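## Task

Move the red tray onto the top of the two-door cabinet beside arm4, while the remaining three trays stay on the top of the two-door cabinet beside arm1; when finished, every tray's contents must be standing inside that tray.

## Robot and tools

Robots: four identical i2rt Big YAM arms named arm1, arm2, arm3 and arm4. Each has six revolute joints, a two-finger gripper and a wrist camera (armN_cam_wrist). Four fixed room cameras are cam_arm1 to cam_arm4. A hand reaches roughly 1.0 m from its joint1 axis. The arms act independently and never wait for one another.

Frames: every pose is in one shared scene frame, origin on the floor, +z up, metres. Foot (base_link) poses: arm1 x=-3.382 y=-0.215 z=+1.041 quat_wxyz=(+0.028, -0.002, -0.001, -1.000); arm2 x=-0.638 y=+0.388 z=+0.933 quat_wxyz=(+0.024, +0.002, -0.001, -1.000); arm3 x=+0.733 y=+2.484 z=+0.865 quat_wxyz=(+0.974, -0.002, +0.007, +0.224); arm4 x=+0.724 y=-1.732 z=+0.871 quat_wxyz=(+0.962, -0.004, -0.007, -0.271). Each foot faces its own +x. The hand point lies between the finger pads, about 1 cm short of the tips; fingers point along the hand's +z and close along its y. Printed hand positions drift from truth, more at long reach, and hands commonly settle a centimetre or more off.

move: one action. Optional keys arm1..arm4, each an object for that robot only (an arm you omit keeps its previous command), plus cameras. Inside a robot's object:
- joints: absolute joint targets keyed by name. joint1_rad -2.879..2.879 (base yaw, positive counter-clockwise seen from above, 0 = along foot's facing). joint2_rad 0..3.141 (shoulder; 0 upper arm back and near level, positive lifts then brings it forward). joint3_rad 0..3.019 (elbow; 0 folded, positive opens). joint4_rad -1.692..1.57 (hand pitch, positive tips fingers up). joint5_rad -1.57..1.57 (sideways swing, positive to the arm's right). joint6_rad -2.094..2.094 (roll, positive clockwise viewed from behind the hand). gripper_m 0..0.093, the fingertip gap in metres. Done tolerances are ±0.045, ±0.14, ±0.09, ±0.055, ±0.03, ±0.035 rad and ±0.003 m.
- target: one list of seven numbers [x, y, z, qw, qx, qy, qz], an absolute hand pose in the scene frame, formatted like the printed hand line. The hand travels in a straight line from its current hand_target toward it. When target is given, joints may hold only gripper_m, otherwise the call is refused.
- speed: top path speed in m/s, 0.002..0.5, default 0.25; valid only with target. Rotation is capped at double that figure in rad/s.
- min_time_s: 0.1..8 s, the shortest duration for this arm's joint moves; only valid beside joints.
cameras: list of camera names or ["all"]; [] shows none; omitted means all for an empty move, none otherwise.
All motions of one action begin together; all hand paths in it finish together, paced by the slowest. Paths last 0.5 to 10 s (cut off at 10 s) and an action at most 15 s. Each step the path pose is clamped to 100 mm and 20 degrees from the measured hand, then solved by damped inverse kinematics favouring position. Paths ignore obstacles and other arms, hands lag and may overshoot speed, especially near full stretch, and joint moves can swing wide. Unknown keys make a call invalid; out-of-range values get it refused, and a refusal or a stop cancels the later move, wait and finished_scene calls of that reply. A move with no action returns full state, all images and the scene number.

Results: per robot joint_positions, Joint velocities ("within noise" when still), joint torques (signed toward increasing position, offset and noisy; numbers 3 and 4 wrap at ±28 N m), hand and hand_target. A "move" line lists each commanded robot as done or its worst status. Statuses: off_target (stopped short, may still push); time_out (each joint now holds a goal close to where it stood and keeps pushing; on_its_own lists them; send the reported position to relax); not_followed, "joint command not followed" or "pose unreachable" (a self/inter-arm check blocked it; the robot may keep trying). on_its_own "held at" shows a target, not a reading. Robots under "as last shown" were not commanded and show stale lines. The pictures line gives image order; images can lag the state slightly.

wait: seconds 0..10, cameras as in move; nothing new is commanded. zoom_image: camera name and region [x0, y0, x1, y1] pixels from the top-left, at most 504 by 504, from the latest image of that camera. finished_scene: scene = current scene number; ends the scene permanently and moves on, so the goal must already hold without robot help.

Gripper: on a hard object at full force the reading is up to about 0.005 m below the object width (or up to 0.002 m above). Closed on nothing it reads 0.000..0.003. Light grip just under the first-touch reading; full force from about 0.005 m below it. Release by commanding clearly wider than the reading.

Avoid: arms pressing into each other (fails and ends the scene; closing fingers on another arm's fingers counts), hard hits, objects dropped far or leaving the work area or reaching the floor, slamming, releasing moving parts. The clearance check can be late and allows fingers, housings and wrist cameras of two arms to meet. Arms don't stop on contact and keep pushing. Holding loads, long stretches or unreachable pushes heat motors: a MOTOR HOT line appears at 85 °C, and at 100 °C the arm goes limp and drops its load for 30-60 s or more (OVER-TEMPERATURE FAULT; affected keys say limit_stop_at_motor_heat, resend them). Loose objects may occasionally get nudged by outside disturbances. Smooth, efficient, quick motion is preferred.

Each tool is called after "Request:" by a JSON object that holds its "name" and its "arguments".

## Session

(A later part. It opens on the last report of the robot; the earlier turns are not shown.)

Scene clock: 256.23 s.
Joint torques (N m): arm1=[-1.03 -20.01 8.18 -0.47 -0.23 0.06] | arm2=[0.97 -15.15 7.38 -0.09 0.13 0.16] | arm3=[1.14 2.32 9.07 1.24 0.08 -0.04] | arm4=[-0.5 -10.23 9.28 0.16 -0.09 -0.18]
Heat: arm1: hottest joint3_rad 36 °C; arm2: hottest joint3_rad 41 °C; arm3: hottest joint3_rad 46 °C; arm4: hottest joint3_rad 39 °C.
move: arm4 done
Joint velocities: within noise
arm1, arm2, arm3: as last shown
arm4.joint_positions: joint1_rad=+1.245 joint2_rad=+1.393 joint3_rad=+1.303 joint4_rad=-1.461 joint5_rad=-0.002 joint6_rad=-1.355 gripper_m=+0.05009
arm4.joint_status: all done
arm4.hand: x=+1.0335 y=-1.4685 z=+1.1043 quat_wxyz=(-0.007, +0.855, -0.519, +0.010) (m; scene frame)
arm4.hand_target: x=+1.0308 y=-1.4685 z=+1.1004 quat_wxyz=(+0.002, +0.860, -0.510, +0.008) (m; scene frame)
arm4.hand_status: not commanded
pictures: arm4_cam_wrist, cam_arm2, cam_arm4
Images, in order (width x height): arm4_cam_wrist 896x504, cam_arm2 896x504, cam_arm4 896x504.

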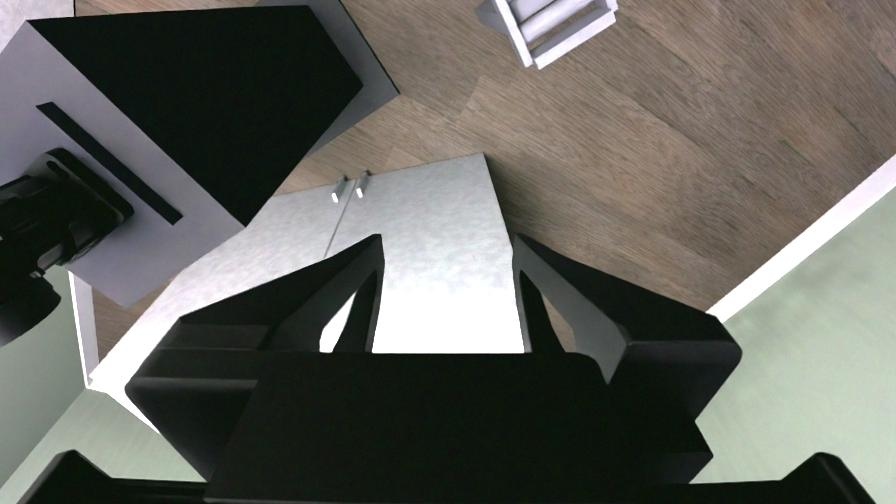

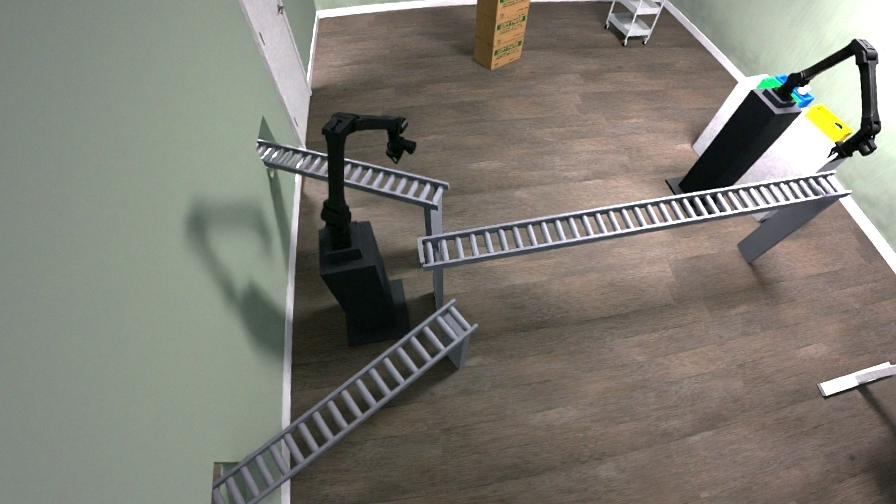

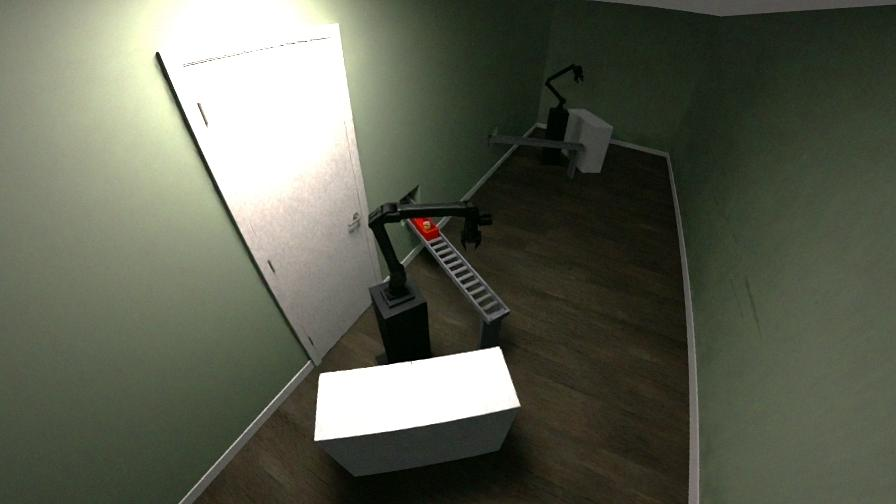

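Request:
{"name": "move", "arguments": {"arm4": {"joints":{"joint1_rad":0.0,"joint2_rad":1.3,"joint3_rad":1.1,"joint4_rad":-0.9,"joint5_rad":0,"joint6_rad":0},"min_time_s":2.5}, "cameras": ["cam_arm4","arm4_cam_wrist"]}}

Request:
{"name": "zoom_image", "arguments": {"camera": "cam_arm4", "region": [380, 160, 540, 340]}}

Scene clock: 270.97 s.
Joint torques (N m): arm1=[-1.03 -19.84 8.13 -0.46 -0.21 0.05] | arm2=[1.08 -15.21 7.38 -0.09 0.15 0.15] | arm3=[0.97 2.32 9.16 1.17 0.08 -0.05] | arm4=[-1.14 -10.58 9.76 1.84 -0.09 0.09]
Heat: arm1: hottest joint3_rad 37 °C; arm2: hottest joint3_rad 40 °C; arm3: hottest joint3_rad 46 °C; arm4: hottest joint3_rad 41 °C.
move: arm4 done
Joint velocities: within noise
arm1, arm2, arm3: as last shown
arm4.joint_positions: joint1_rad=+0.004 joint2_rad=+1.311 joint3_rad=+1.107 joint4_rad=-0.914 joint5_rad=+0.000 joint6_rad=-0.015 gripper_m=+0.05009
arm4.joint_status: all done
arm4.hand: x=+1.1250 y=-1.9749 z=+1.0914 quat_wxyz=(-0.222, -0.254, -0.939, +0.066) (m; scene frame)
arm4.hand_target: x=+1.1242 y=-1.9764 z=+1.0949 quat_wxyz=(-0.231, -0.263, -0.934, +0.067) (m; scene frame)
arm4.hand_status: not commanded
pictures: arm4_cam_wrist, cam_arm4
Images, in order (width x height): arm4_cam_wrist 896x504, cam_arm4 896x504.

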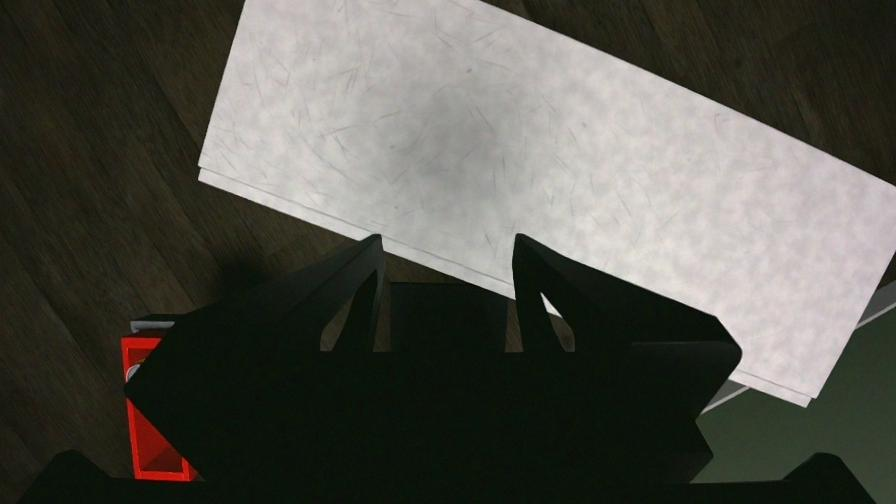

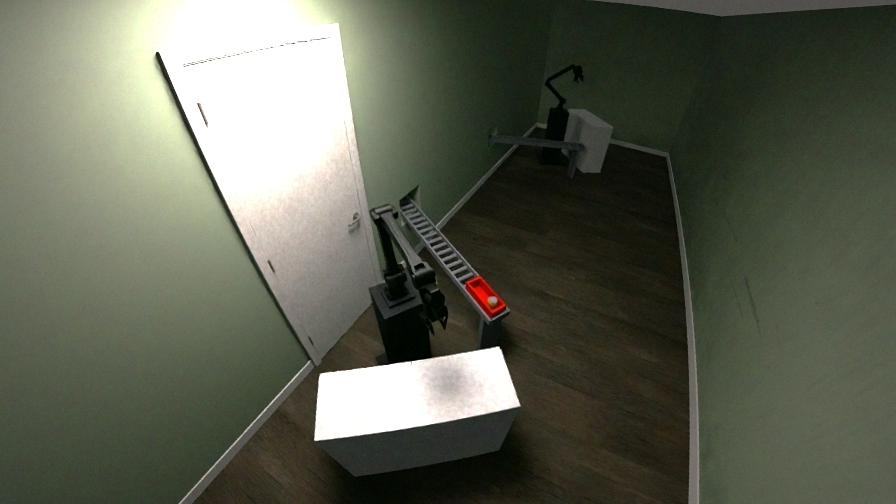

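Scaled by 2.800 from the camera's 896x504 image, which has a finer 1280x720 frame.

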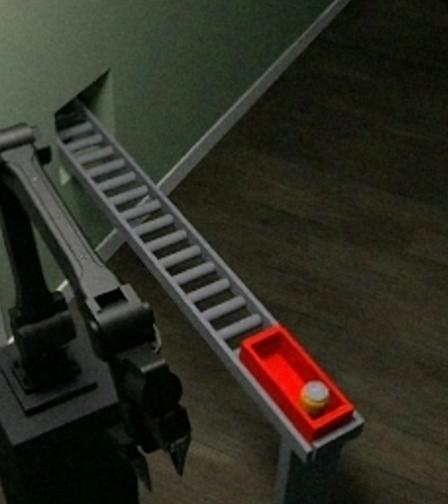

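Request:
{"name": "move", "arguments": {"arm4": {"joints":{"joint1_rad":1.33,"joint2_rad":1.4,"joint3_rad":1.3,"joint4_rad":-1.47,"joint5_rad":0,"joint6_rad":-1.88},"min_time_s":2.5}}}

Request:
{"name": "move", "arguments": {"arm4": {"target":[1.02,-1.32,0.9,0,0.970,-0.242,0],"speed":0.25}, "cameras": ["cam_arm4","arm4_cam_wrist"]}}

Scene clock: 286.73 s.
Joint torques (N m): arm1=[-0.97 -20.01 8.21 -0.43 -0.22 0.07] | arm2=[1.2 -15.15 7.39 -0.14 0.14 0.16] | arm3=[1.2 2.55 9.05 1.21 0.09 -0.06] | arm4=[-1.14 -8.53 13.86 0.02 -0.15 -0.25]
Heat: arm1: hottest joint3_rad 37 °C; arm2: hottest joint3_rad 40 °C; arm3: hottest joint3_rad 46 °C; arm4: hottest joint3_rad 43 °C.
move: arm4 done
Joint velocities: within noise
arm1.joint_positions: joint1_rad=-1.671 joint2_rad=+1.981 joint3_rad=+1.418 joint4_rad=-1.034 joint5_rad=+0.006 joint6_rad=-1.594 gripper_m=+0.02988
arm1.joint_status: not commanded
arm1.hand: x=-3.3561 y=+0.3363 z=+1.0382 quat_wxyz=(-0.014, -1.000, +0.011, -0.001) (m; scene frame)
arm1.hand_target: x=-3.3551 y=+0.3506 z=+1.0503 quat_wxyz=(+0.000, -1.000, +0.012, +0.000) (m; scene frame)
arm1.hand_status: not commanded
arm2: as last shown
arm3.joint_positions: joint1_rad=-0.423 joint2_rad=+0.637 joint3_rad=+1.333 joint4_rad=-1.526 joint5_rad=+0.222 joint6_rad=+0.654 gripper_m=+0.09396
arm3.joint_status: not commanded
arm3.hand: x=+0.9557 y=+2.4547 z=+1.3375 quat_wxyz=(-0.369, -0.322, -0.872, -0.018) (m; scene frame)
arm3.hand_target: x=+0.9552 y=+2.4547 z=+1.3503 quat_wxyz=(-0.382, -0.321, -0.866, -0.024) (m; scene frame)
arm3.hand_status: not commanded
arm4.joint_positions: joint1_rad=+1.326 joint2_rad=+1.383 joint3_rad=+1.248 joint4_rad=-1.462 joint5_rad=+0.000 joint6_rad=-1.865 gripper_m=+0.05009
arm4.joint_status: all done
arm4.hand: x=+0.9997 y=-1.4565 z=+1.0867 quat_wxyz=(+0.015, +0.969, -0.248, +0.000) (m; scene frame)
arm4.hand_target: x=+1.0089 y=-1.4447 z=+1.0997 quat_wxyz=(+0.004, +0.971, -0.238, +0.007) (m; scene frame)
arm4.hand_status: not commanded
pictures: none

Scene clock: 288.47 s.
Joint torques (N m): arm1=[-1.08 -19.96 8.21 -0.44 -0.23 0.06] | arm2=[1.14 -15.15 7.38 -0.12 0.13 0.16] | arm3=[0.91 2.49 9.16 1.21 0.08 -0.06] | arm4=[-0.09 -14.97 11.02 0.65 -0.2 0.07]
Heat: arm1: hottest joint3_rad 37 °C; arm2: hottest joint3_rad 40 °C; arm3: hottest joint3_rad 46 °C; arm4: hottest joint3_rad 43 °C.
move: arm4 off_target
Joint velocities: within noise
arm1, arm2, arm3: as last shown
arm4.joint_positions: joint1_rad=+1.484 joint2_rad=+1.815 joint3_rad=+1.228 joint4_rad=-1.021 joint5_rad=-0.015 joint6_rad=-1.727 gripper_m=+0.05009
arm4.joint_status: not commanded
arm4.hand: x=+1.0116 y=-1.3379 z=+0.8913 quat_wxyz=(+0.019, +0.971, -0.238, -0.007) (m; scene frame)
arm4.hand_target: x=+1.0195 y=-1.3204 z=+0.9004 quat_wxyz=(+0.000, +0.970, -0.242, +0.000) (m; scene frame)
arm4.hand_status: off_target (0.022 m and 2.4 deg from the pose sent, 0.232 m and 1.9 deg at the start)
pictures: arm4_cam_wrist, cam_arm4
Images, in order (width x height): arm4_cam_wrist 896x504, cam_arm4 896x504.

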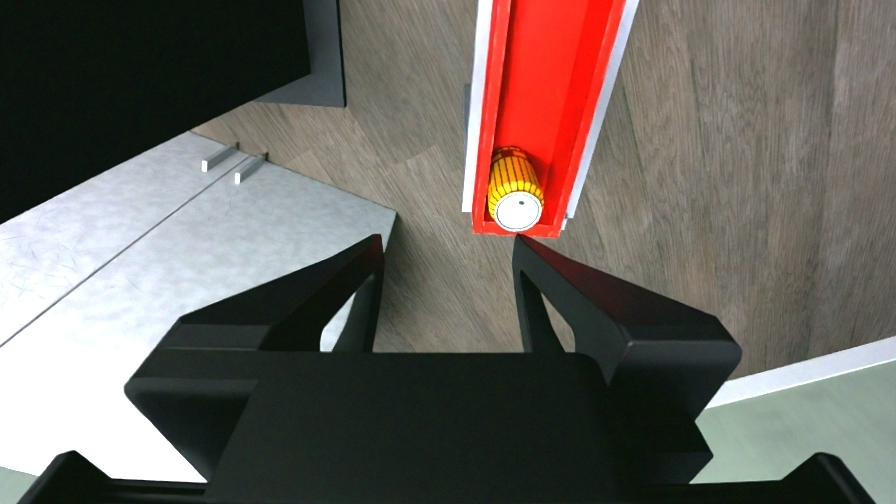

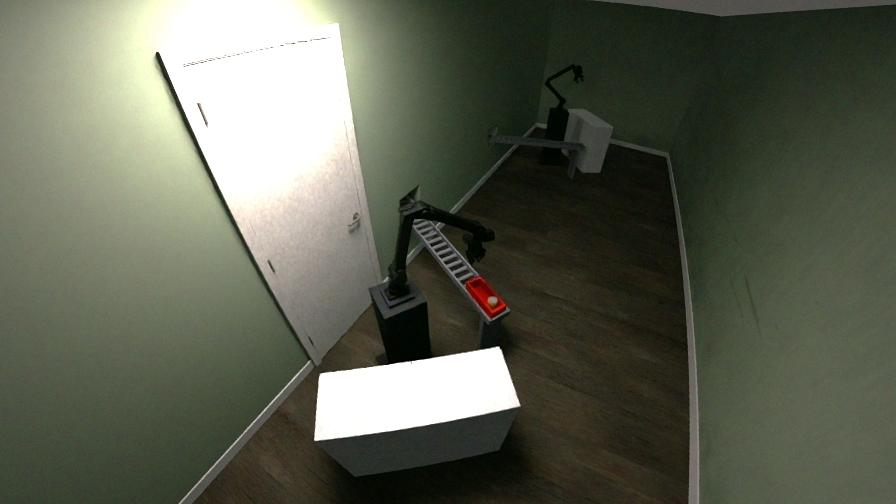

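Request:
{"name": "move", "arguments": {"arm4": {"target":[1.088,-1.312,0.71,0,0.966,-0.259,0],"speed":0.2}, "cameras": ["arm4_cam_wrist"]}}

Scene clock: 297.17 s.
Joint torques (N m): arm1=[-0.91 -19.9 8.14 -0.44 -0.21 0.06] | arm2=[1.14 -14.97 7.42 -0.09 0.14 0.14] | arm3=[1.03 2.26 9.1 1.1 0.09 -0.06] | arm4=[-1.79 -18.14 8.9 0.59 -0.22 -0.25]
Heat: arm1: hottest joint3_rad 37 °C; arm2: hottest joint3_rad 40 °C; arm3: hottest joint3_rad 46 °C; arm4: hottest joint3_rad 42 °C.
move: arm4 off_target
Joint velocities: within noise
arm1, arm2, arm3: as last shown
arm4.joint_positions: joint1_rad=+1.414 joint2_rad=+2.233 joint3_rad=+1.334 joint4_rad=-0.697 joint5_rad=-0.015 joint6_rad=-1.747 gripper_m=+0.05009
arm4.joint_status: not commanded
arm4.hand: x=+1.0740 y=-1.3220 z=+0.7101 quat_wxyz=(+0.013, +0.965, -0.263, -0.005) (m; scene frame)
arm4.hand_target: x=+1.0878 y=-1.3124 z=+0.7105 quat_wxyz=(+0.000, +0.966, -0.259, +0.000) (m; scene frame)
arm4.hand_status: off_target (0.017 m and 1.7 deg from the pose sent, 0.198 m and 3.4 deg at the start)
pictures: arm4_cam_wrist
Images, in order (width x height): arm4_cam_wrist 896x504.

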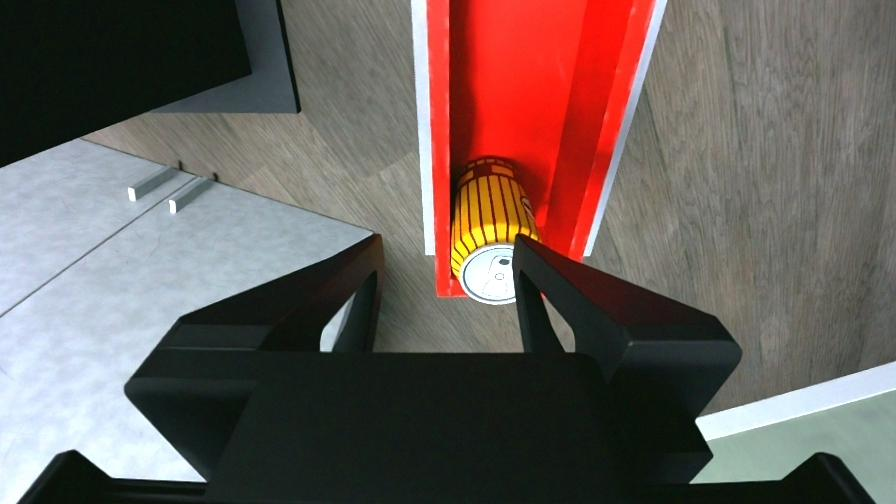

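Request:
{"name": "move", "arguments": {"arm4": {"target":[1.068,-1.302,0.67,0,0.966,-0.259,0],"speed":0.15,"joints":{"gripper_m":0.045}}, "cameras": ["arm4_cam_wrist"]}}

Scene clock: 305.63 s.
Joint torques (N m): arm1=[-0.97 -19.72 8.17 -0.46 -0.21 0.06] | arm2=[1.38 -14.97 7.38 -0.13 0.13 0.17] | arm3=[1.2 2.43 9.13 1.16 0.09 -0.05] | arm4=[-0.73 -17.85 8.08 0.69 -0.25 0.08]
Heat: arm1: hottest joint3_rad 37 °C; arm2: hottest joint3_rad 40 °C; arm3: hottest joint3_rad 46 °C; arm4: hottest joint3_rad 41 °C.
move: arm4 off_target
Joint velocities: within noise
arm1, arm2, arm3: as last shown
arm4.joint_positions: joint1_rad=+1.440 joint2_rad=+2.307 joint3_rad=+1.335 joint4_rad=-0.621 joint5_rad=-0.015 joint6_rad=-1.736 gripper_m=+0.04509
arm4.joint_status: all done
arm4.hand: x=+1.0609 y=-1.3162 z=+0.6715 quat_wxyz=(+0.012, +0.967, -0.255, -0.005) (m; scene frame)
arm4.hand_target: x=+1.0677 y=-1.3022 z=+0.6705 quat_wxyz=(+0.000, +0.966, -0.259, +0.000) (m; scene frame)
arm4.hand_status: off_target (0.016 m and 1.6 deg from the pose sent, 0.045 m and 1.7 deg at the start)
pictures: arm4_cam_wrist
Images, in order (width x height): arm4_cam_wrist 896x504.

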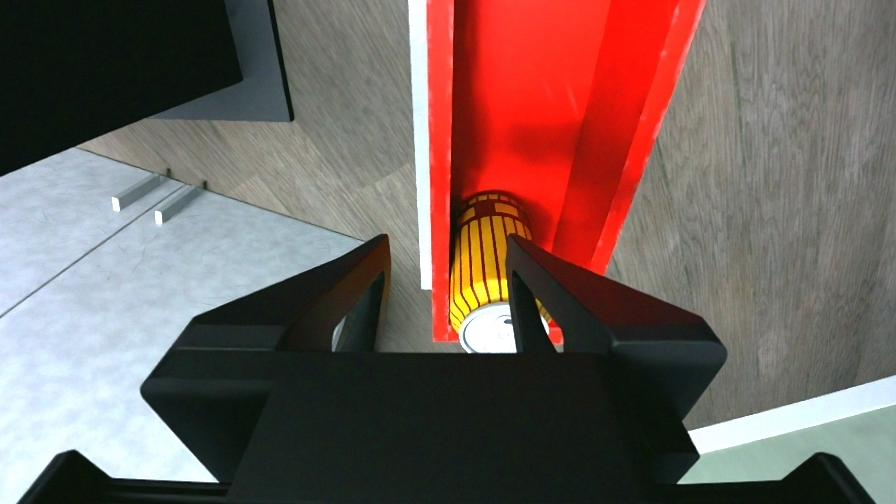

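Request:
{"name": "move", "arguments": {"arm4": {"target":[1.068,-1.302,0.575,0,0.966,-0.259,0],"speed":0.12}, "cameras": ["arm4_cam_wrist","cam_arm4"]}}

Request:
{"name": "zoom_image", "arguments": {"camera": "cam_arm4", "region": [420, 220, 540, 340]}}

Scene clock: 313.33 s.
Joint torques (N m): arm1=[-1.03 -19.96 8.23 -0.43 -0.2 0.05] | arm2=[1.32 -14.86 7.47 -0.09 0.13 0.16] | arm3=[0.97 2.37 9.11 1.14 0.08 -0.05] | arm4=[-0.73 -18.14 7.05 0.79 -0.22 0.09]
Heat: arm1: hottest joint3_rad 37 °C; arm2: hottest joint3_rad 40 °C; arm3: hottest joint3_rad 46 °C; arm4: hottest joint3_rad 40 °C.
move: arm4 off_target
Joint velocities: within noise
arm1, arm2, arm3: as last shown
arm4.joint_positions: joint1_rad=+1.440 joint2_rad=+2.514 joint3_rad=+1.424 joint4_rad=-0.495 joint5_rad=-0.015 joint6_rad=-1.733 gripper_m=+0.04509
arm4.joint_status: not commanded
arm4.hand: x=+1.0652 y=-1.3132 z=+0.5809 quat_wxyz=(+0.008, +0.967, -0.256, -0.003) (m; scene frame)
arm4.hand_target: x=+1.0677 y=-1.3023 z=+0.5753 quat_wxyz=(+0.000, +0.966, -0.259, +0.000) (m; scene frame)
arm4.hand_status: off_target (0.013 m and 1.1 deg from the pose sent, 0.098 m and 1.6 deg at the start)
pictures: arm4_cam_wrist, cam_arm4
Images, in order (width x height): arm4_cam_wrist 896x504, cam_arm4 896x504.

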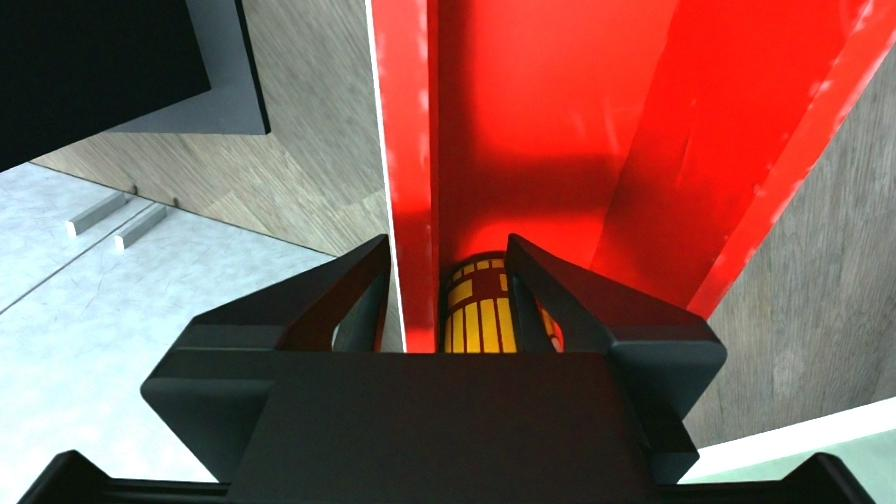

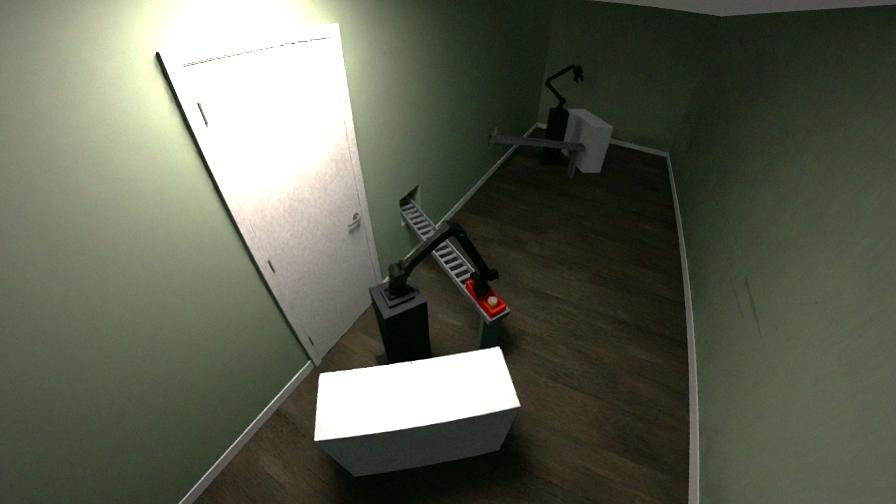

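Scaled by 4.200 from the camera's 896x504 image, which has a finer 1280x720 frame.

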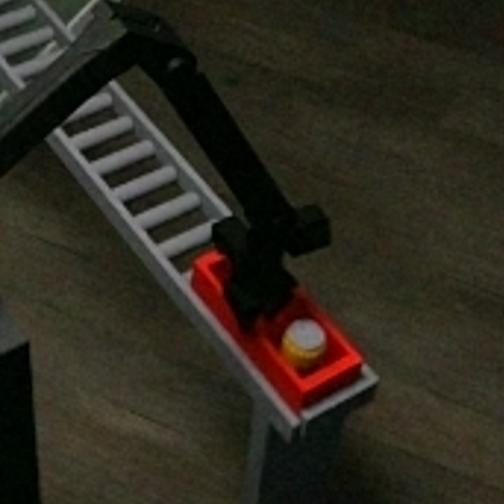

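Request:
{"name": "move", "arguments": {"arm4": {"target":[1.062,-1.313,0.563,0,0.966,-0.259,0],"speed":0.1}}}

Request:
{"name": "move", "arguments": {"arm4": {"joints":{"gripper_m":0.006}}}}

Request:
{"name": "move", "arguments": {"arm4": {"target":[1.062,-1.312,0.630,0,0.966,-0.259,0],"speed":0.06}, "cameras": ["arm4_cam_wrist","cam_arm4"]}}

Request:
{"name": "zoom_image", "arguments": {"camera": "cam_arm4", "region": [420, 220, 540, 340]}}

Scene clock: 318.77 s.
Joint torques (N m): arm1=[-1.08 -19.78 8.23 -0.5 -0.24 0.07] | arm2=[1.32 -14.86 7.39 -0.1 0.13 0.15] | arm3=[0.91 2.55 9.16 1.22 0.08 -0.06] | arm4=[-1.08 -18.96 4.6 1.03 -0.19 0.04]
Heat: arm1: hottest joint3_rad 37 °C; arm2: hottest joint3_rad 40 °C; arm3: hottest joint3_rad 46 °C; arm4: hottest joint3_rad 40 °C.
move: arm4 off_target
Joint velocities: within noise
arm1, arm3: as last shown
arm2.joint_positions: joint1_rad=+0.970 joint2_rad=+1.966 joint3_rad=+1.326 joint4_rad=-0.900 joint5_rad=+0.002 joint6_rad=+1.521 gripper_m=+0.03195
arm2.joint_status: not commanded
arm2.hand: x=-0.9241 y=-0.0752 z=+0.9110 quat_wxyz=(-0.016, -0.968, +0.249, +0.004) (m; scene frame)
arm2.hand_target: x=-0.9180 y=-0.0719 z=+0.9003 quat_wxyz=(+0.000, -0.968, +0.252, +0.000) (m; scene frame)
arm2.hand_status: not commanded
arm4.joint_positions: joint1_rad=+1.440 joint2_rad=+2.524 joint3_rad=+1.424 joint4_rad=-0.458 joint5_rad=-0.015 joint6_rad=-1.733 gripper_m=+0.04509
arm4.joint_status: not commanded
arm4.hand: x=+1.0683 y=-1.3095 z=+0.5753 quat_wxyz=(-0.004, +0.967, -0.256, +0.003) (m; scene frame)
arm4.hand_target: x=+1.0619 y=-1.3132 z=+0.5634 quat_wxyz=(+0.000, +0.966, -0.259, +0.000) (m; scene frame)
arm4.hand_status: off_target (0.014 m and 0.7 deg from the pose sent, 0.018 m and 1.0 deg at the start)
pictures: none

Scene clock: 319.43 s.
Joint torques (N m): arm1=[-0.85 -19.96 8.2 -0.43 -0.22 0.06] | arm2=[1.14 -14.86 7.42 -0.09 0.15 0.16] | arm3=[0.97 2.67 9.16 1.21 0.09 -0.06] | arm4=[-0.67 -18.49 5.98 1.11 -0.23 -0.02]
Heat: arm1: hottest joint3_rad 37 °C; arm2: hottest joint3_rad 40 °C; arm3: hottest joint3_rad 46 °C; arm4: hottest joint3_rad 39 °C.
move: arm4 off_target
Joint velocities: within noise
arm1, arm2, arm3: as last shown
arm4.joint_positions: joint1_rad=+1.440 joint2_rad=+2.531 joint3_rad=+1.405 joint4_rad=-0.463 joint5_rad=-0.014 joint6_rad=-1.728 gripper_m=+0.01236
arm4.joint_status: gripper_m off_target (ended at +0.01238, target +0.00600)
arm4.hand: x=+1.0590 y=-1.3212 z=+0.5687 quat_wxyz=(+0.010, +0.966, -0.259, -0.003) (m; scene frame)
arm4.hand_target: x=+1.0619 y=-1.3132 z=+0.5633 quat_wxyz=(+0.000, +0.966, -0.259, +0.000) (m; scene frame)
arm4.hand_status: not commanded
pictures: none

Scene clock: 321.17 s.
Joint torques (N m): arm1=[-1.14 -19.84 8.2 -0.35 -0.23 0.05] | arm2=[1.32 -15.03 7.39 -0.16 0.12 0.17] | arm3=[1.08 2.32 9.13 1.18 0.08 -0.05] | arm4=[-0.32 -23.77 4.86 0.43 0.02 0]
Heat: arm1: hottest joint3_rad 37 °C; arm2: hottest joint3_rad 40 °C; arm3: hottest joint3_rad 46 °C; arm4: hottest joint3_rad 39 °C.
move: arm4 off_target
Joint velocities: within noise
arm1, arm2, arm3: as last shown
arm4.joint_positions: joint1_rad=+1.440 joint2_rad=+2.454 joint3_rad=+1.345 joint4_rad=-0.524 joint5_rad=-0.022 joint6_rad=-1.727 gripper_m=+0.01236
arm4.joint_status: not commanded
arm4.hand: x=+1.0458 y=-1.3347 z=+0.5984 quat_wxyz=(+0.029, +0.965, -0.259, -0.016) (m; scene frame)
arm4.hand_target: x=+1.0615 y=-1.3124 z=+0.6296 quat_wxyz=(+0.000, +0.966, -0.259, +0.000) (m; scene frame)
arm4.hand_status: off_target (0.042 m and 3.8 deg from the pose sent, 0.062 m and 1.2 deg at the start)
pictures: arm4_cam_wrist, cam_arm4
Images, in order (width x height): arm4_cam_wrist 896x504, cam_arm4 896x504.

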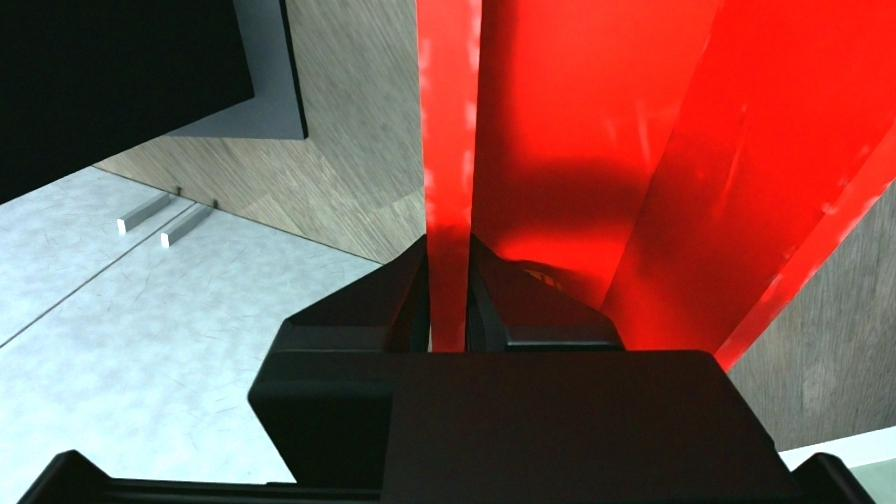

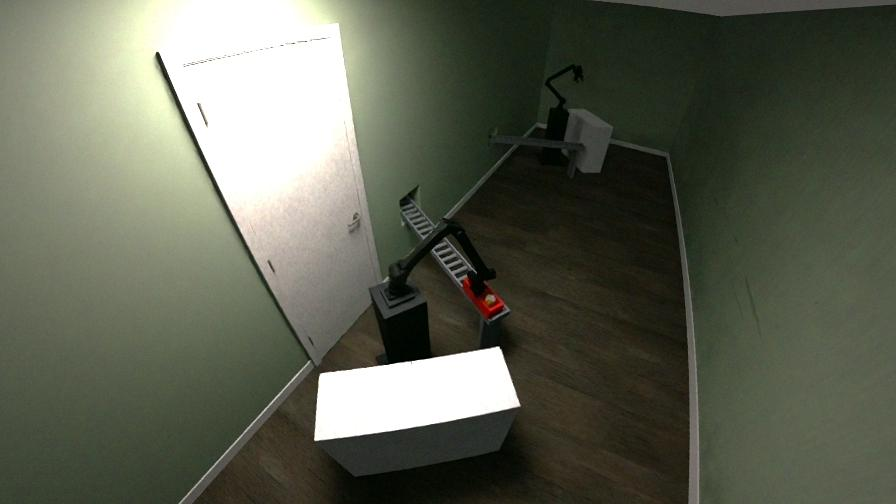

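Scaled by 4.200 from the camera's 896x504 image, which has a finer 1280x720 frame.

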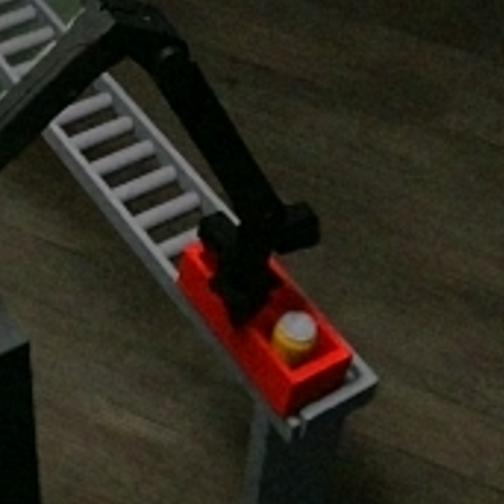

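Request:
{"name": "move", "arguments": {"arm4": {"target":[1.062,-1.312,0.72,0,0.966,-0.259,0],"speed":0.08}, "cameras": ["arm4_cam_wrist","cam_arm4"]}}

Request:
{"name": "zoom_image", "arguments": {"camera": "cam_arm4", "region": [420, 220, 540, 340]}}

Scene clock: 325.47 s.
Joint torques (N m): arm1=[-0.97 -19.84 8.23 -0.5 -0.22 0.05] | arm2=[1.26 -15.03 7.45 -0.12 0.13 0.16] | arm3=[1.08 2.55 9.14 1.22 0.09 -0.06] | arm4=[-0.91 -22.77 6.35 0.17 -0.01 -0.09]
Heat: arm1: hottest joint3_rad 37 °C; arm2: hottest joint3_rad 40 °C; arm3: hottest joint3_rad 46 °C; arm4: hottest joint3_rad 39 °C.
move: arm4 off_target
Joint velocities: within noise
arm1.joint_positions: joint1_rad=-1.671 joint2_rad=+1.981 joint3_rad=+1.418 joint4_rad=-1.034 joint5_rad=+0.006 joint6_rad=-1.594 gripper_m=+0.02988
arm1.joint_status: not commanded
arm1.hand: x=-3.3561 y=+0.3363 z=+1.0382 quat_wxyz=(-0.014, -1.000, +0.011, -0.001) (m; scene frame)
arm1.hand_target: x=-3.3551 y=+0.3506 z=+1.0503 quat_wxyz=(+0.000, -1.000, +0.012, +0.000) (m; scene frame)
arm1.hand_status: not commanded
arm2: as last shown
arm3.joint_positions: joint1_rad=-0.423 joint2_rad=+0.637 joint3_rad=+1.333 joint4_rad=-1.526 joint5_rad=+0.222 joint6_rad=+0.654 gripper_m=+0.09396
arm3.joint_status: not commanded
arm3.hand: x=+0.9557 y=+2.4547 z=+1.3375 quat_wxyz=(-0.369, -0.322, -0.872, -0.018) (m; scene frame)
arm3.hand_target: x=+0.9552 y=+2.4547 z=+1.3503 quat_wxyz=(-0.382, -0.321, -0.866, -0.024) (m; scene frame)
arm3.hand_status: not commanded
arm4.joint_positions: joint1_rad=+1.440 joint2_rad=+2.257 joint3_rad=+1.296 joint4_rad=-0.669 joint5_rad=-0.022 joint6_rad=-1.727 gripper_m=+0.01236
arm4.joint_status: not commanded
arm4.hand: x=+1.0487 y=-1.3288 z=+0.6895 quat_wxyz=(+0.027, +0.965, -0.259, -0.015) (m; scene frame)
arm4.hand_target: x=+1.0616 y=-1.3124 z=+0.7195 quat_wxyz=(+0.000, +0.966, -0.259, +0.000) (m; scene frame)
arm4.hand_status: off_target (0.037 m and 3.5 deg from the pose sent, 0.125 m and 3.8 deg at the start)
pictures: arm4_cam_wrist, cam_arm4
Images, in order (width x height): arm4_cam_wrist 896x504, cam_arm4 896x504.

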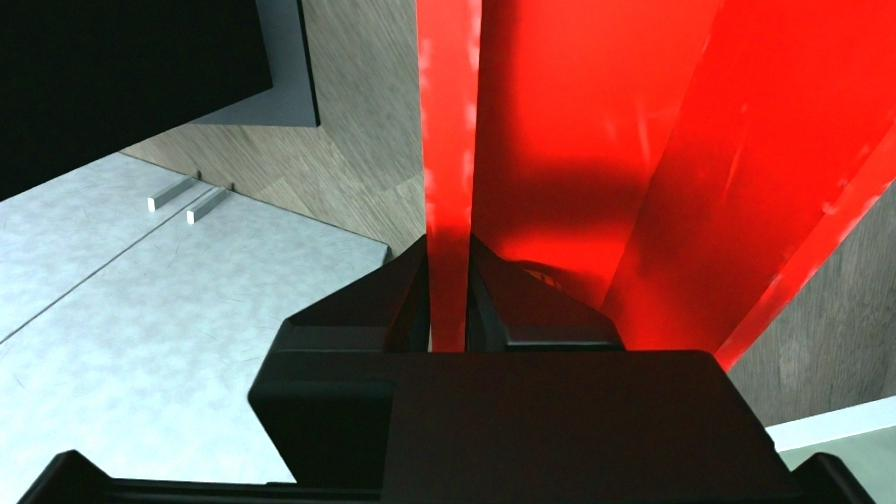

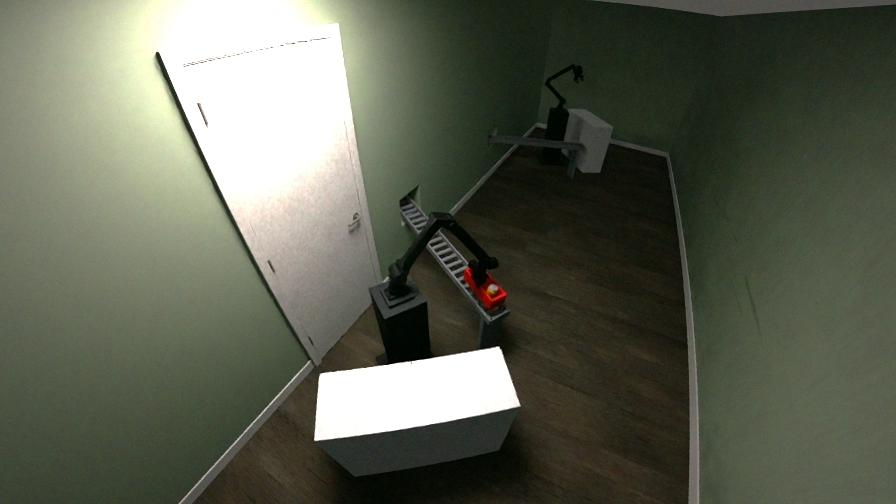

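Scaled by 4.200 from the camera's 896x504 image, which has a finer 1280x720 frame.

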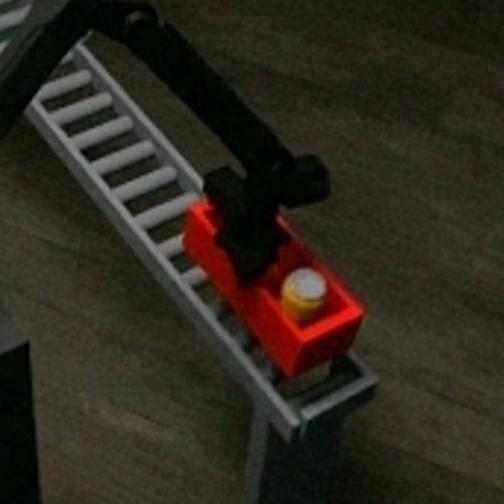

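Request:
{"name": "move", "arguments": {"arm4": {"target":[1.0,-1.42,1.13,0,0.966,-0.259,0],"speed":0.15}, "cameras": ["cam_arm4"]}}

Request:
{"name": "zoom_image", "arguments": {"camera": "cam_arm4", "region": [400, 170, 540, 310]}}

Scene clock: 334.00 s.
Joint torques (N m): arm1=[-0.79 -19.84 8.16 -0.44 -0.22 0.06] | arm2=[1.49 -14.68 7.41 -0.13 0.14 0.17] | arm3=[1.2 2.67 9.13 1.18 0.09 -0.05] | arm4=[-2.32 -13.63 16.66 0.02 0.06 -0.23]
Heat: arm1: hottest joint3_rad 37 °C; arm2: hottest joint3_rad 40 °C; arm3: hottest joint3_rad 46 °C; arm4: hottest joint3_rad 39 °C.
move: arm4 off_target
Joint velocities: within noise
arm1, arm2, arm3: as last shown
arm4.joint_positions: joint1_rad=+1.392 joint2_rad=+1.448 joint3_rad=+1.309 joint4_rad=-1.544 joint5_rad=-0.021 joint6_rad=-1.773 gripper_m=+0.01236
arm4.joint_status: not commanded
arm4.hand: x=+0.9806 y=-1.4336 z=+1.0855 quat_wxyz=(+0.050, +0.964, -0.261, -0.028) (m; scene frame)
arm4.hand_target: x=+0.9974 y=-1.4226 z=+1.1297 quat_wxyz=(+0.000, +0.966, -0.259, +0.001) (m; scene frame)
arm4.hand_status: off_target (0.050 m and 6.6 deg from the pose sent, 0.453 m and 3.6 deg at the start)
pictures: cam_arm4
Images, in order (width x height): cam_arm4 896x504.

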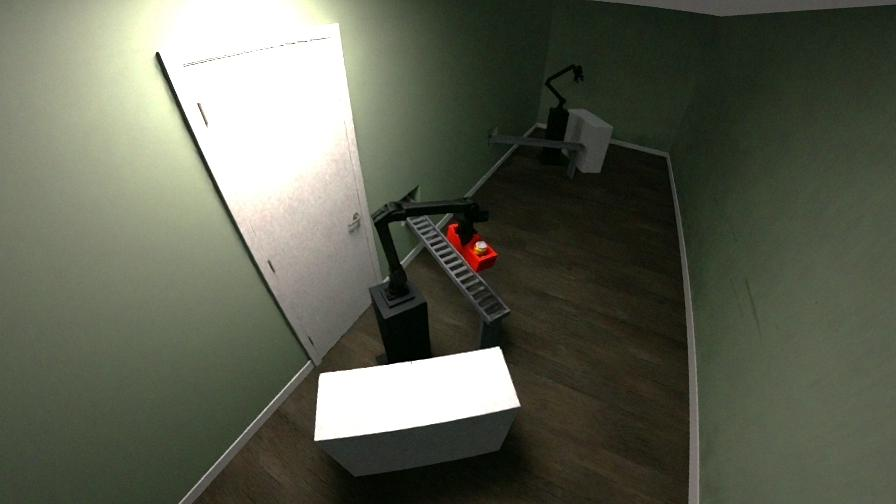

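Scaled by 3.600 from the camera's 896x504 image, which has a finer 1280x720 frame.

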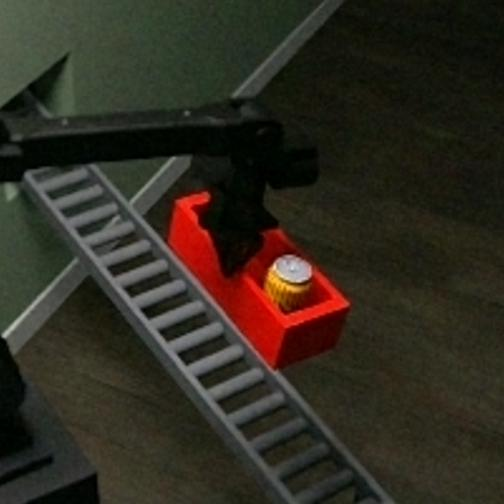

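Request:
{"name": "move", "arguments": {"arm4": {"joints":{"joint1_rad":0.05,"joint2_rad":1.38,"joint3_rad":1.33,"joint4_rad":-1.50,"joint5_rad":0.0,"joint6_rad":-1.25},"min_time_s":4.5}, "cameras": ["cam_arm4","arm4_cam_wrist"]}}

Request:
{"name": "zoom_image", "arguments": {"camera": "cam_arm4", "region": [300, 200, 540, 460]}}

Scene clock: 342.13 s.
Joint torques (N m): arm1=[-0.85 -19.72 8.2 -0.49 -0.24 0.06] | arm2=[1.08 -14.86 7.39 -0.1 0.14 0.16] | arm3=[1.14 2.32 9.16 1.13 0.08 -0.05] | arm4=[-1.67 -14.62 11.4 0.88 0.1 0.12]
Heat: arm1: hottest joint3_rad 37 °C; arm2: hottest joint3_rad 40 °C; arm3: hottest joint3_rad 46 °C; arm4: hottest joint3_rad 44 °C.
move: arm4 done
Joint velocities: within noise
arm1, arm2, arm3: as last shown
arm4.joint_positions: joint1_rad=+0.054 joint2_rad=+1.427 joint3_rad=+1.309 joint4_rad=-1.513 joint5_rad=-0.008 joint6_rad=-1.266 gripper_m=+0.01236
arm4.joint_status: all done
arm4.hand: x=+1.0724 y=-1.9181 z=+1.0995 quat_wxyz=(+0.013, +0.375, -0.927, -0.018) (m; scene frame)
arm4.hand_target: x=+1.0746 y=-1.9223 z=+1.1253 quat_wxyz=(-0.009, +0.366, -0.930, +0.015) (m; scene frame)
arm4.hand_status: not commanded
pictures: arm4_cam_wrist, cam_arm4
Images, in order (width x height): arm4_cam_wrist 896x504, cam_arm4 896x504.

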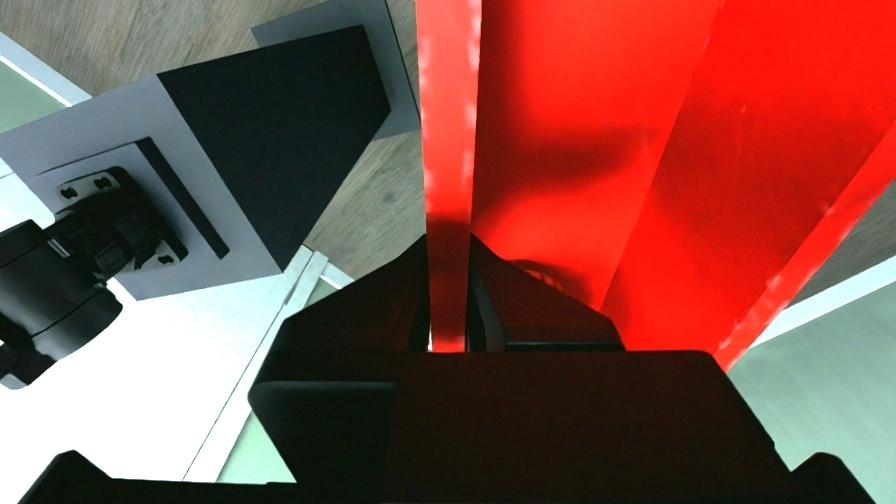

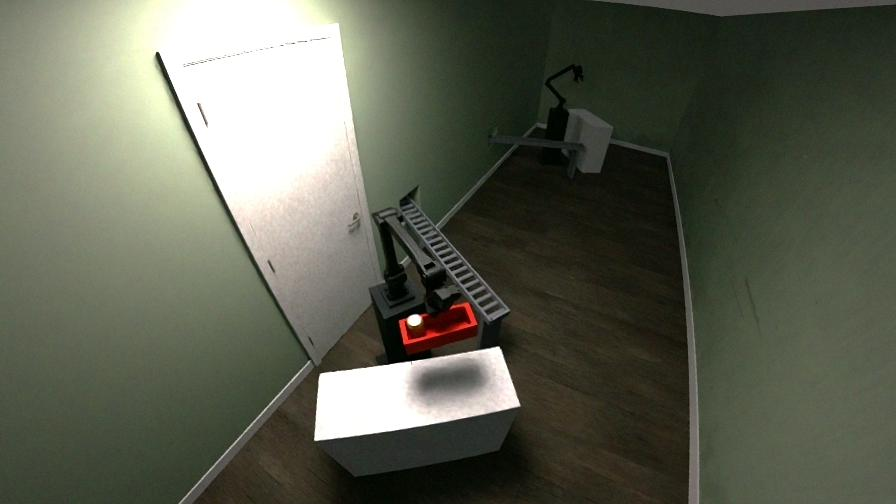

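Scaled by 1.938 from the camera's 896x504 image, which has a finer 1280x720 frame.

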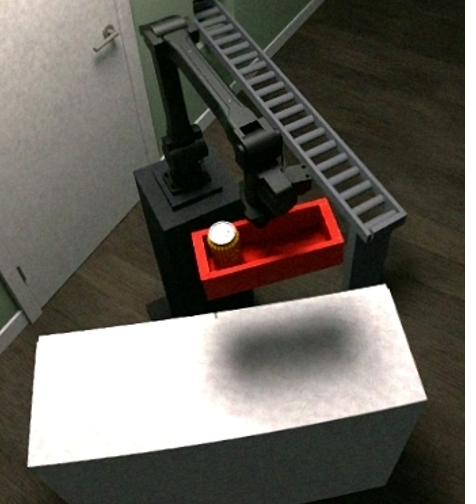

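Request:
{"name": "move", "arguments": {"arm4": {"target":[1.055,-2.085,0.92,0,-0.353,0.936,0],"speed":0.15}, "cameras": ["cam_arm4"]}}

Request:
{"name": "zoom_image", "arguments": {"camera": "cam_arm4", "region": [300, 250, 540, 480]}}

Scene clock: 349.63 s.
Joint torques (N m): arm1=[-0.97 -20.01 8.23 -0.44 -0.22 0.06] | arm2=[1.08 -15.03 7.42 -0.09 0.12 0.15] | arm3=[1.08 2.43 9.16 1.22 0.07 -0.05] | arm4=[-1.32 -16.85 10.52 0.77 0.12 -0.18]
Heat: arm1: hottest joint3_rad 37 °C; arm2: hottest joint3_rad 40 °C; arm3: hottest joint3_rad 46 °C; arm4: hottest joint3_rad 44 °C.
move: arm4 off_target
Joint velocities: within noise
arm1, arm2, arm3: as last shown
arm4.joint_positions: joint1_rad=-0.261 joint2_rad=+1.796 joint3_rad=+1.186 joint4_rad=-1.052 joint5_rad=-0.007 joint6_rad=-1.523 gripper_m=+0.01236
arm4.joint_status: not commanded
arm4.hand: x=+1.0428 y=-2.0667 z=+0.8972 quat_wxyz=(+0.012, +0.348, -0.937, -0.036) (m; scene frame)
arm4.hand_target: x=+1.0543 y=-2.0843 z=+0.9205 quat_wxyz=(+0.000, +0.353, -0.936, +0.000) (m; scene frame)
arm4.hand_status: off_target (0.032 m and 4.3 deg from the pose sent, 0.246 m and 3.8 deg at the start)
pictures: cam_arm4
Images, in order (width x height): cam_arm4 896x504.

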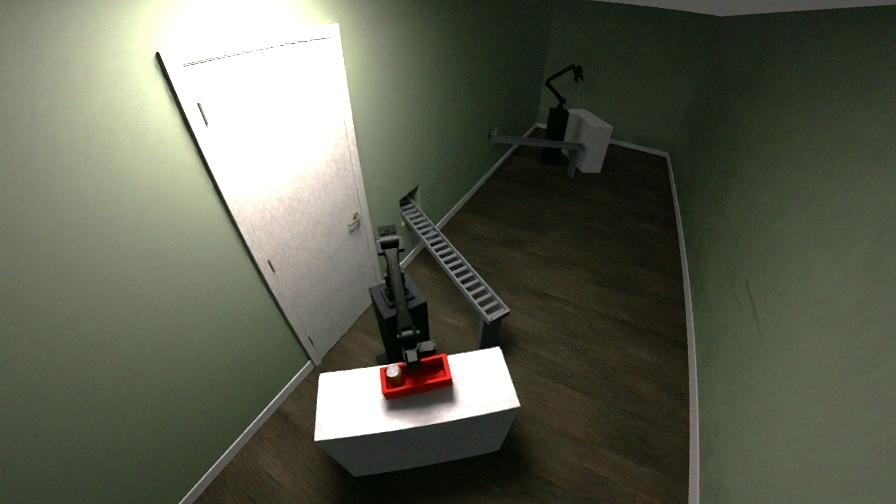

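Scaled by 2.100 from the camera's 896x504 image, which has a finer 1280x720 frame.

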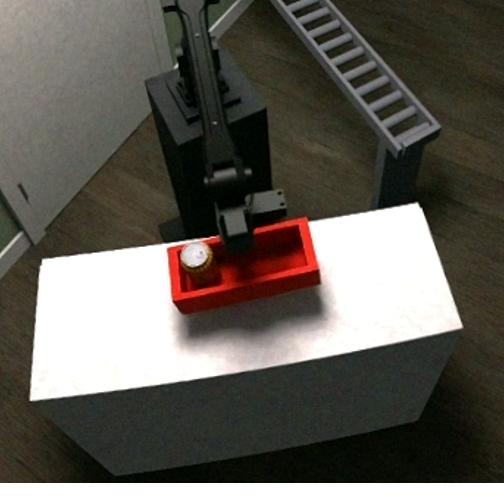

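Request:
{"name": "move", "arguments": {"arm4": {"target":[1.056,-2.087,0.855,0,-0.353,0.936,0],"speed":0.07}}}

Request:
{"name": "move", "arguments": {"arm4": {"target":[1.056,-2.087,0.835,0,-0.353,0.936,0],"speed":0.05}, "cameras": ["cam_arm4"]}}

Request:
{"name": "zoom_image", "arguments": {"camera": "cam_arm4", "region": [360, 320, 480, 420]}}

Scene clock: 353.87 s.
Joint torques (N m): arm1=[-1.03 -19.9 8.21 -0.44 -0.21 0.06] | arm2=[1.2 -14.97 7.41 -0.1 0.13 0.17] | arm3=[1.26 2.37 9.1 1.18 0.1 -0.05] | arm4=[-1.61 -17.08 8.25 0.91 -0.1 -0.19]
Heat: arm1: hottest joint3_rad 37 °C; arm2: hottest joint3_rad 40 °C; arm3: hottest joint3_rad 46 °C; arm4: hottest joint3_rad 44 °C.
move: arm4 off_target
Joint velocities: within noise
arm1, arm2, arm3: as last shown
arm4.joint_positions: joint1_rad=-0.261 joint2_rad=+1.883 joint3_rad=+1.157 joint4_rad=-0.897 joint5_rad=-0.002 joint6_rad=-1.524 gripper_m=+0.01236
arm4.joint_status: not commanded
arm4.hand: x=+1.0512 y=-2.0767 z=+0.8474 quat_wxyz=(+0.006, +0.349, -0.937, -0.017) (m; scene frame)
arm4.hand_target: x=+1.0558 y=-2.0869 z=+0.8552 quat_wxyz=(+0.000, +0.353, -0.936, +0.000) (m; scene frame)
arm4.hand_status: off_target (0.014 m and 2.1 deg from the pose sent, 0.049 m and 4.4 deg at the start)
pictures: none

Scene clock: 354.93 s.
Joint torques (N m): arm1=[-1.03 -19.84 8.18 -0.46 -0.21 0.06] | arm2=[1.14 -15.15 7.35 -0.18 0.14 0.15] | arm3=[1.2 2.37 9.13 1.24 0.09 -0.05] | arm4=[-1.49 -14.45 7.43 1.11 -0.36 -0.25]
Heat: arm1: hottest joint3_rad 37 °C; arm2: hottest joint3_rad 40 °C; arm3: hottest joint3_rad 46 °C; arm4: hottest joint3_rad 44 °C.
move: arm4 done
Joint velocities: within noise
arm1, arm3: as last shown
arm2.joint_positions: joint1_rad=+0.970 joint2_rad=+1.966 joint3_rad=+1.326 joint4_rad=-0.900 joint5_rad=+0.002 joint6_rad=+1.521 gripper_m=+0.03195
arm2.joint_status: not commanded
arm2.hand: x=-0.9241 y=-0.0752 z=+0.9110 quat_wxyz=(-0.016, -0.968, +0.249, +0.004) (m; scene frame)
arm2.hand_target: x=-0.9180 y=-0.0719 z=+0.9003 quat_wxyz=(+0.000, -0.968, +0.252, +0.000) (m; scene frame)
arm2.hand_status: not commanded
arm4.joint_positions: joint1_rad=-0.261 joint2_rad=+1.898 joint3_rad=+1.153 joint4_rad=-0.851 joint5_rad=+0.004 joint6_rad=-1.524 gripper_m=+0.01236
arm4.joint_status: not commanded
arm4.hand: x=+1.0553 y=-2.0827 z=+0.8392 quat_wxyz=(+0.004, +0.349, -0.937, -0.003) (m; scene frame)
arm4.hand_target: x=+1.0559 y=-2.0870 z=+0.8351 quat_wxyz=(+0.000, +0.353, -0.936, +0.000) (m; scene frame)
arm4.hand_status: done (0.006 m and 0.7 deg from the pose sent, 0.017 m and 2.1 deg at the start)
pictures: cam_arm4
Images, in order (width x height): cam_arm4 896x504.

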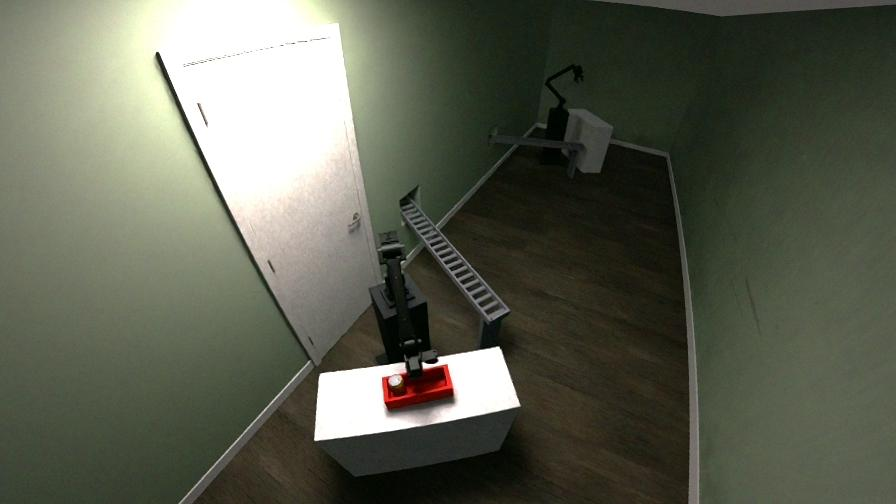

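Scaled by 4.200 from the camera's 896x504 image, which has a finer 1280x720 frame.

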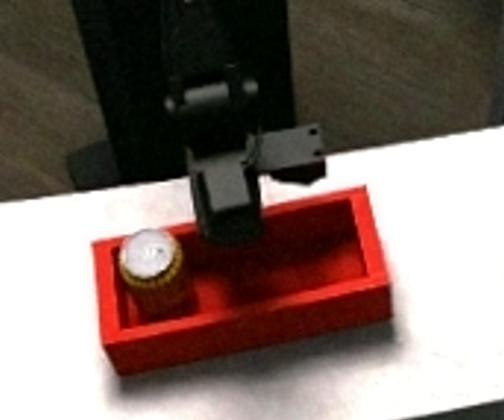

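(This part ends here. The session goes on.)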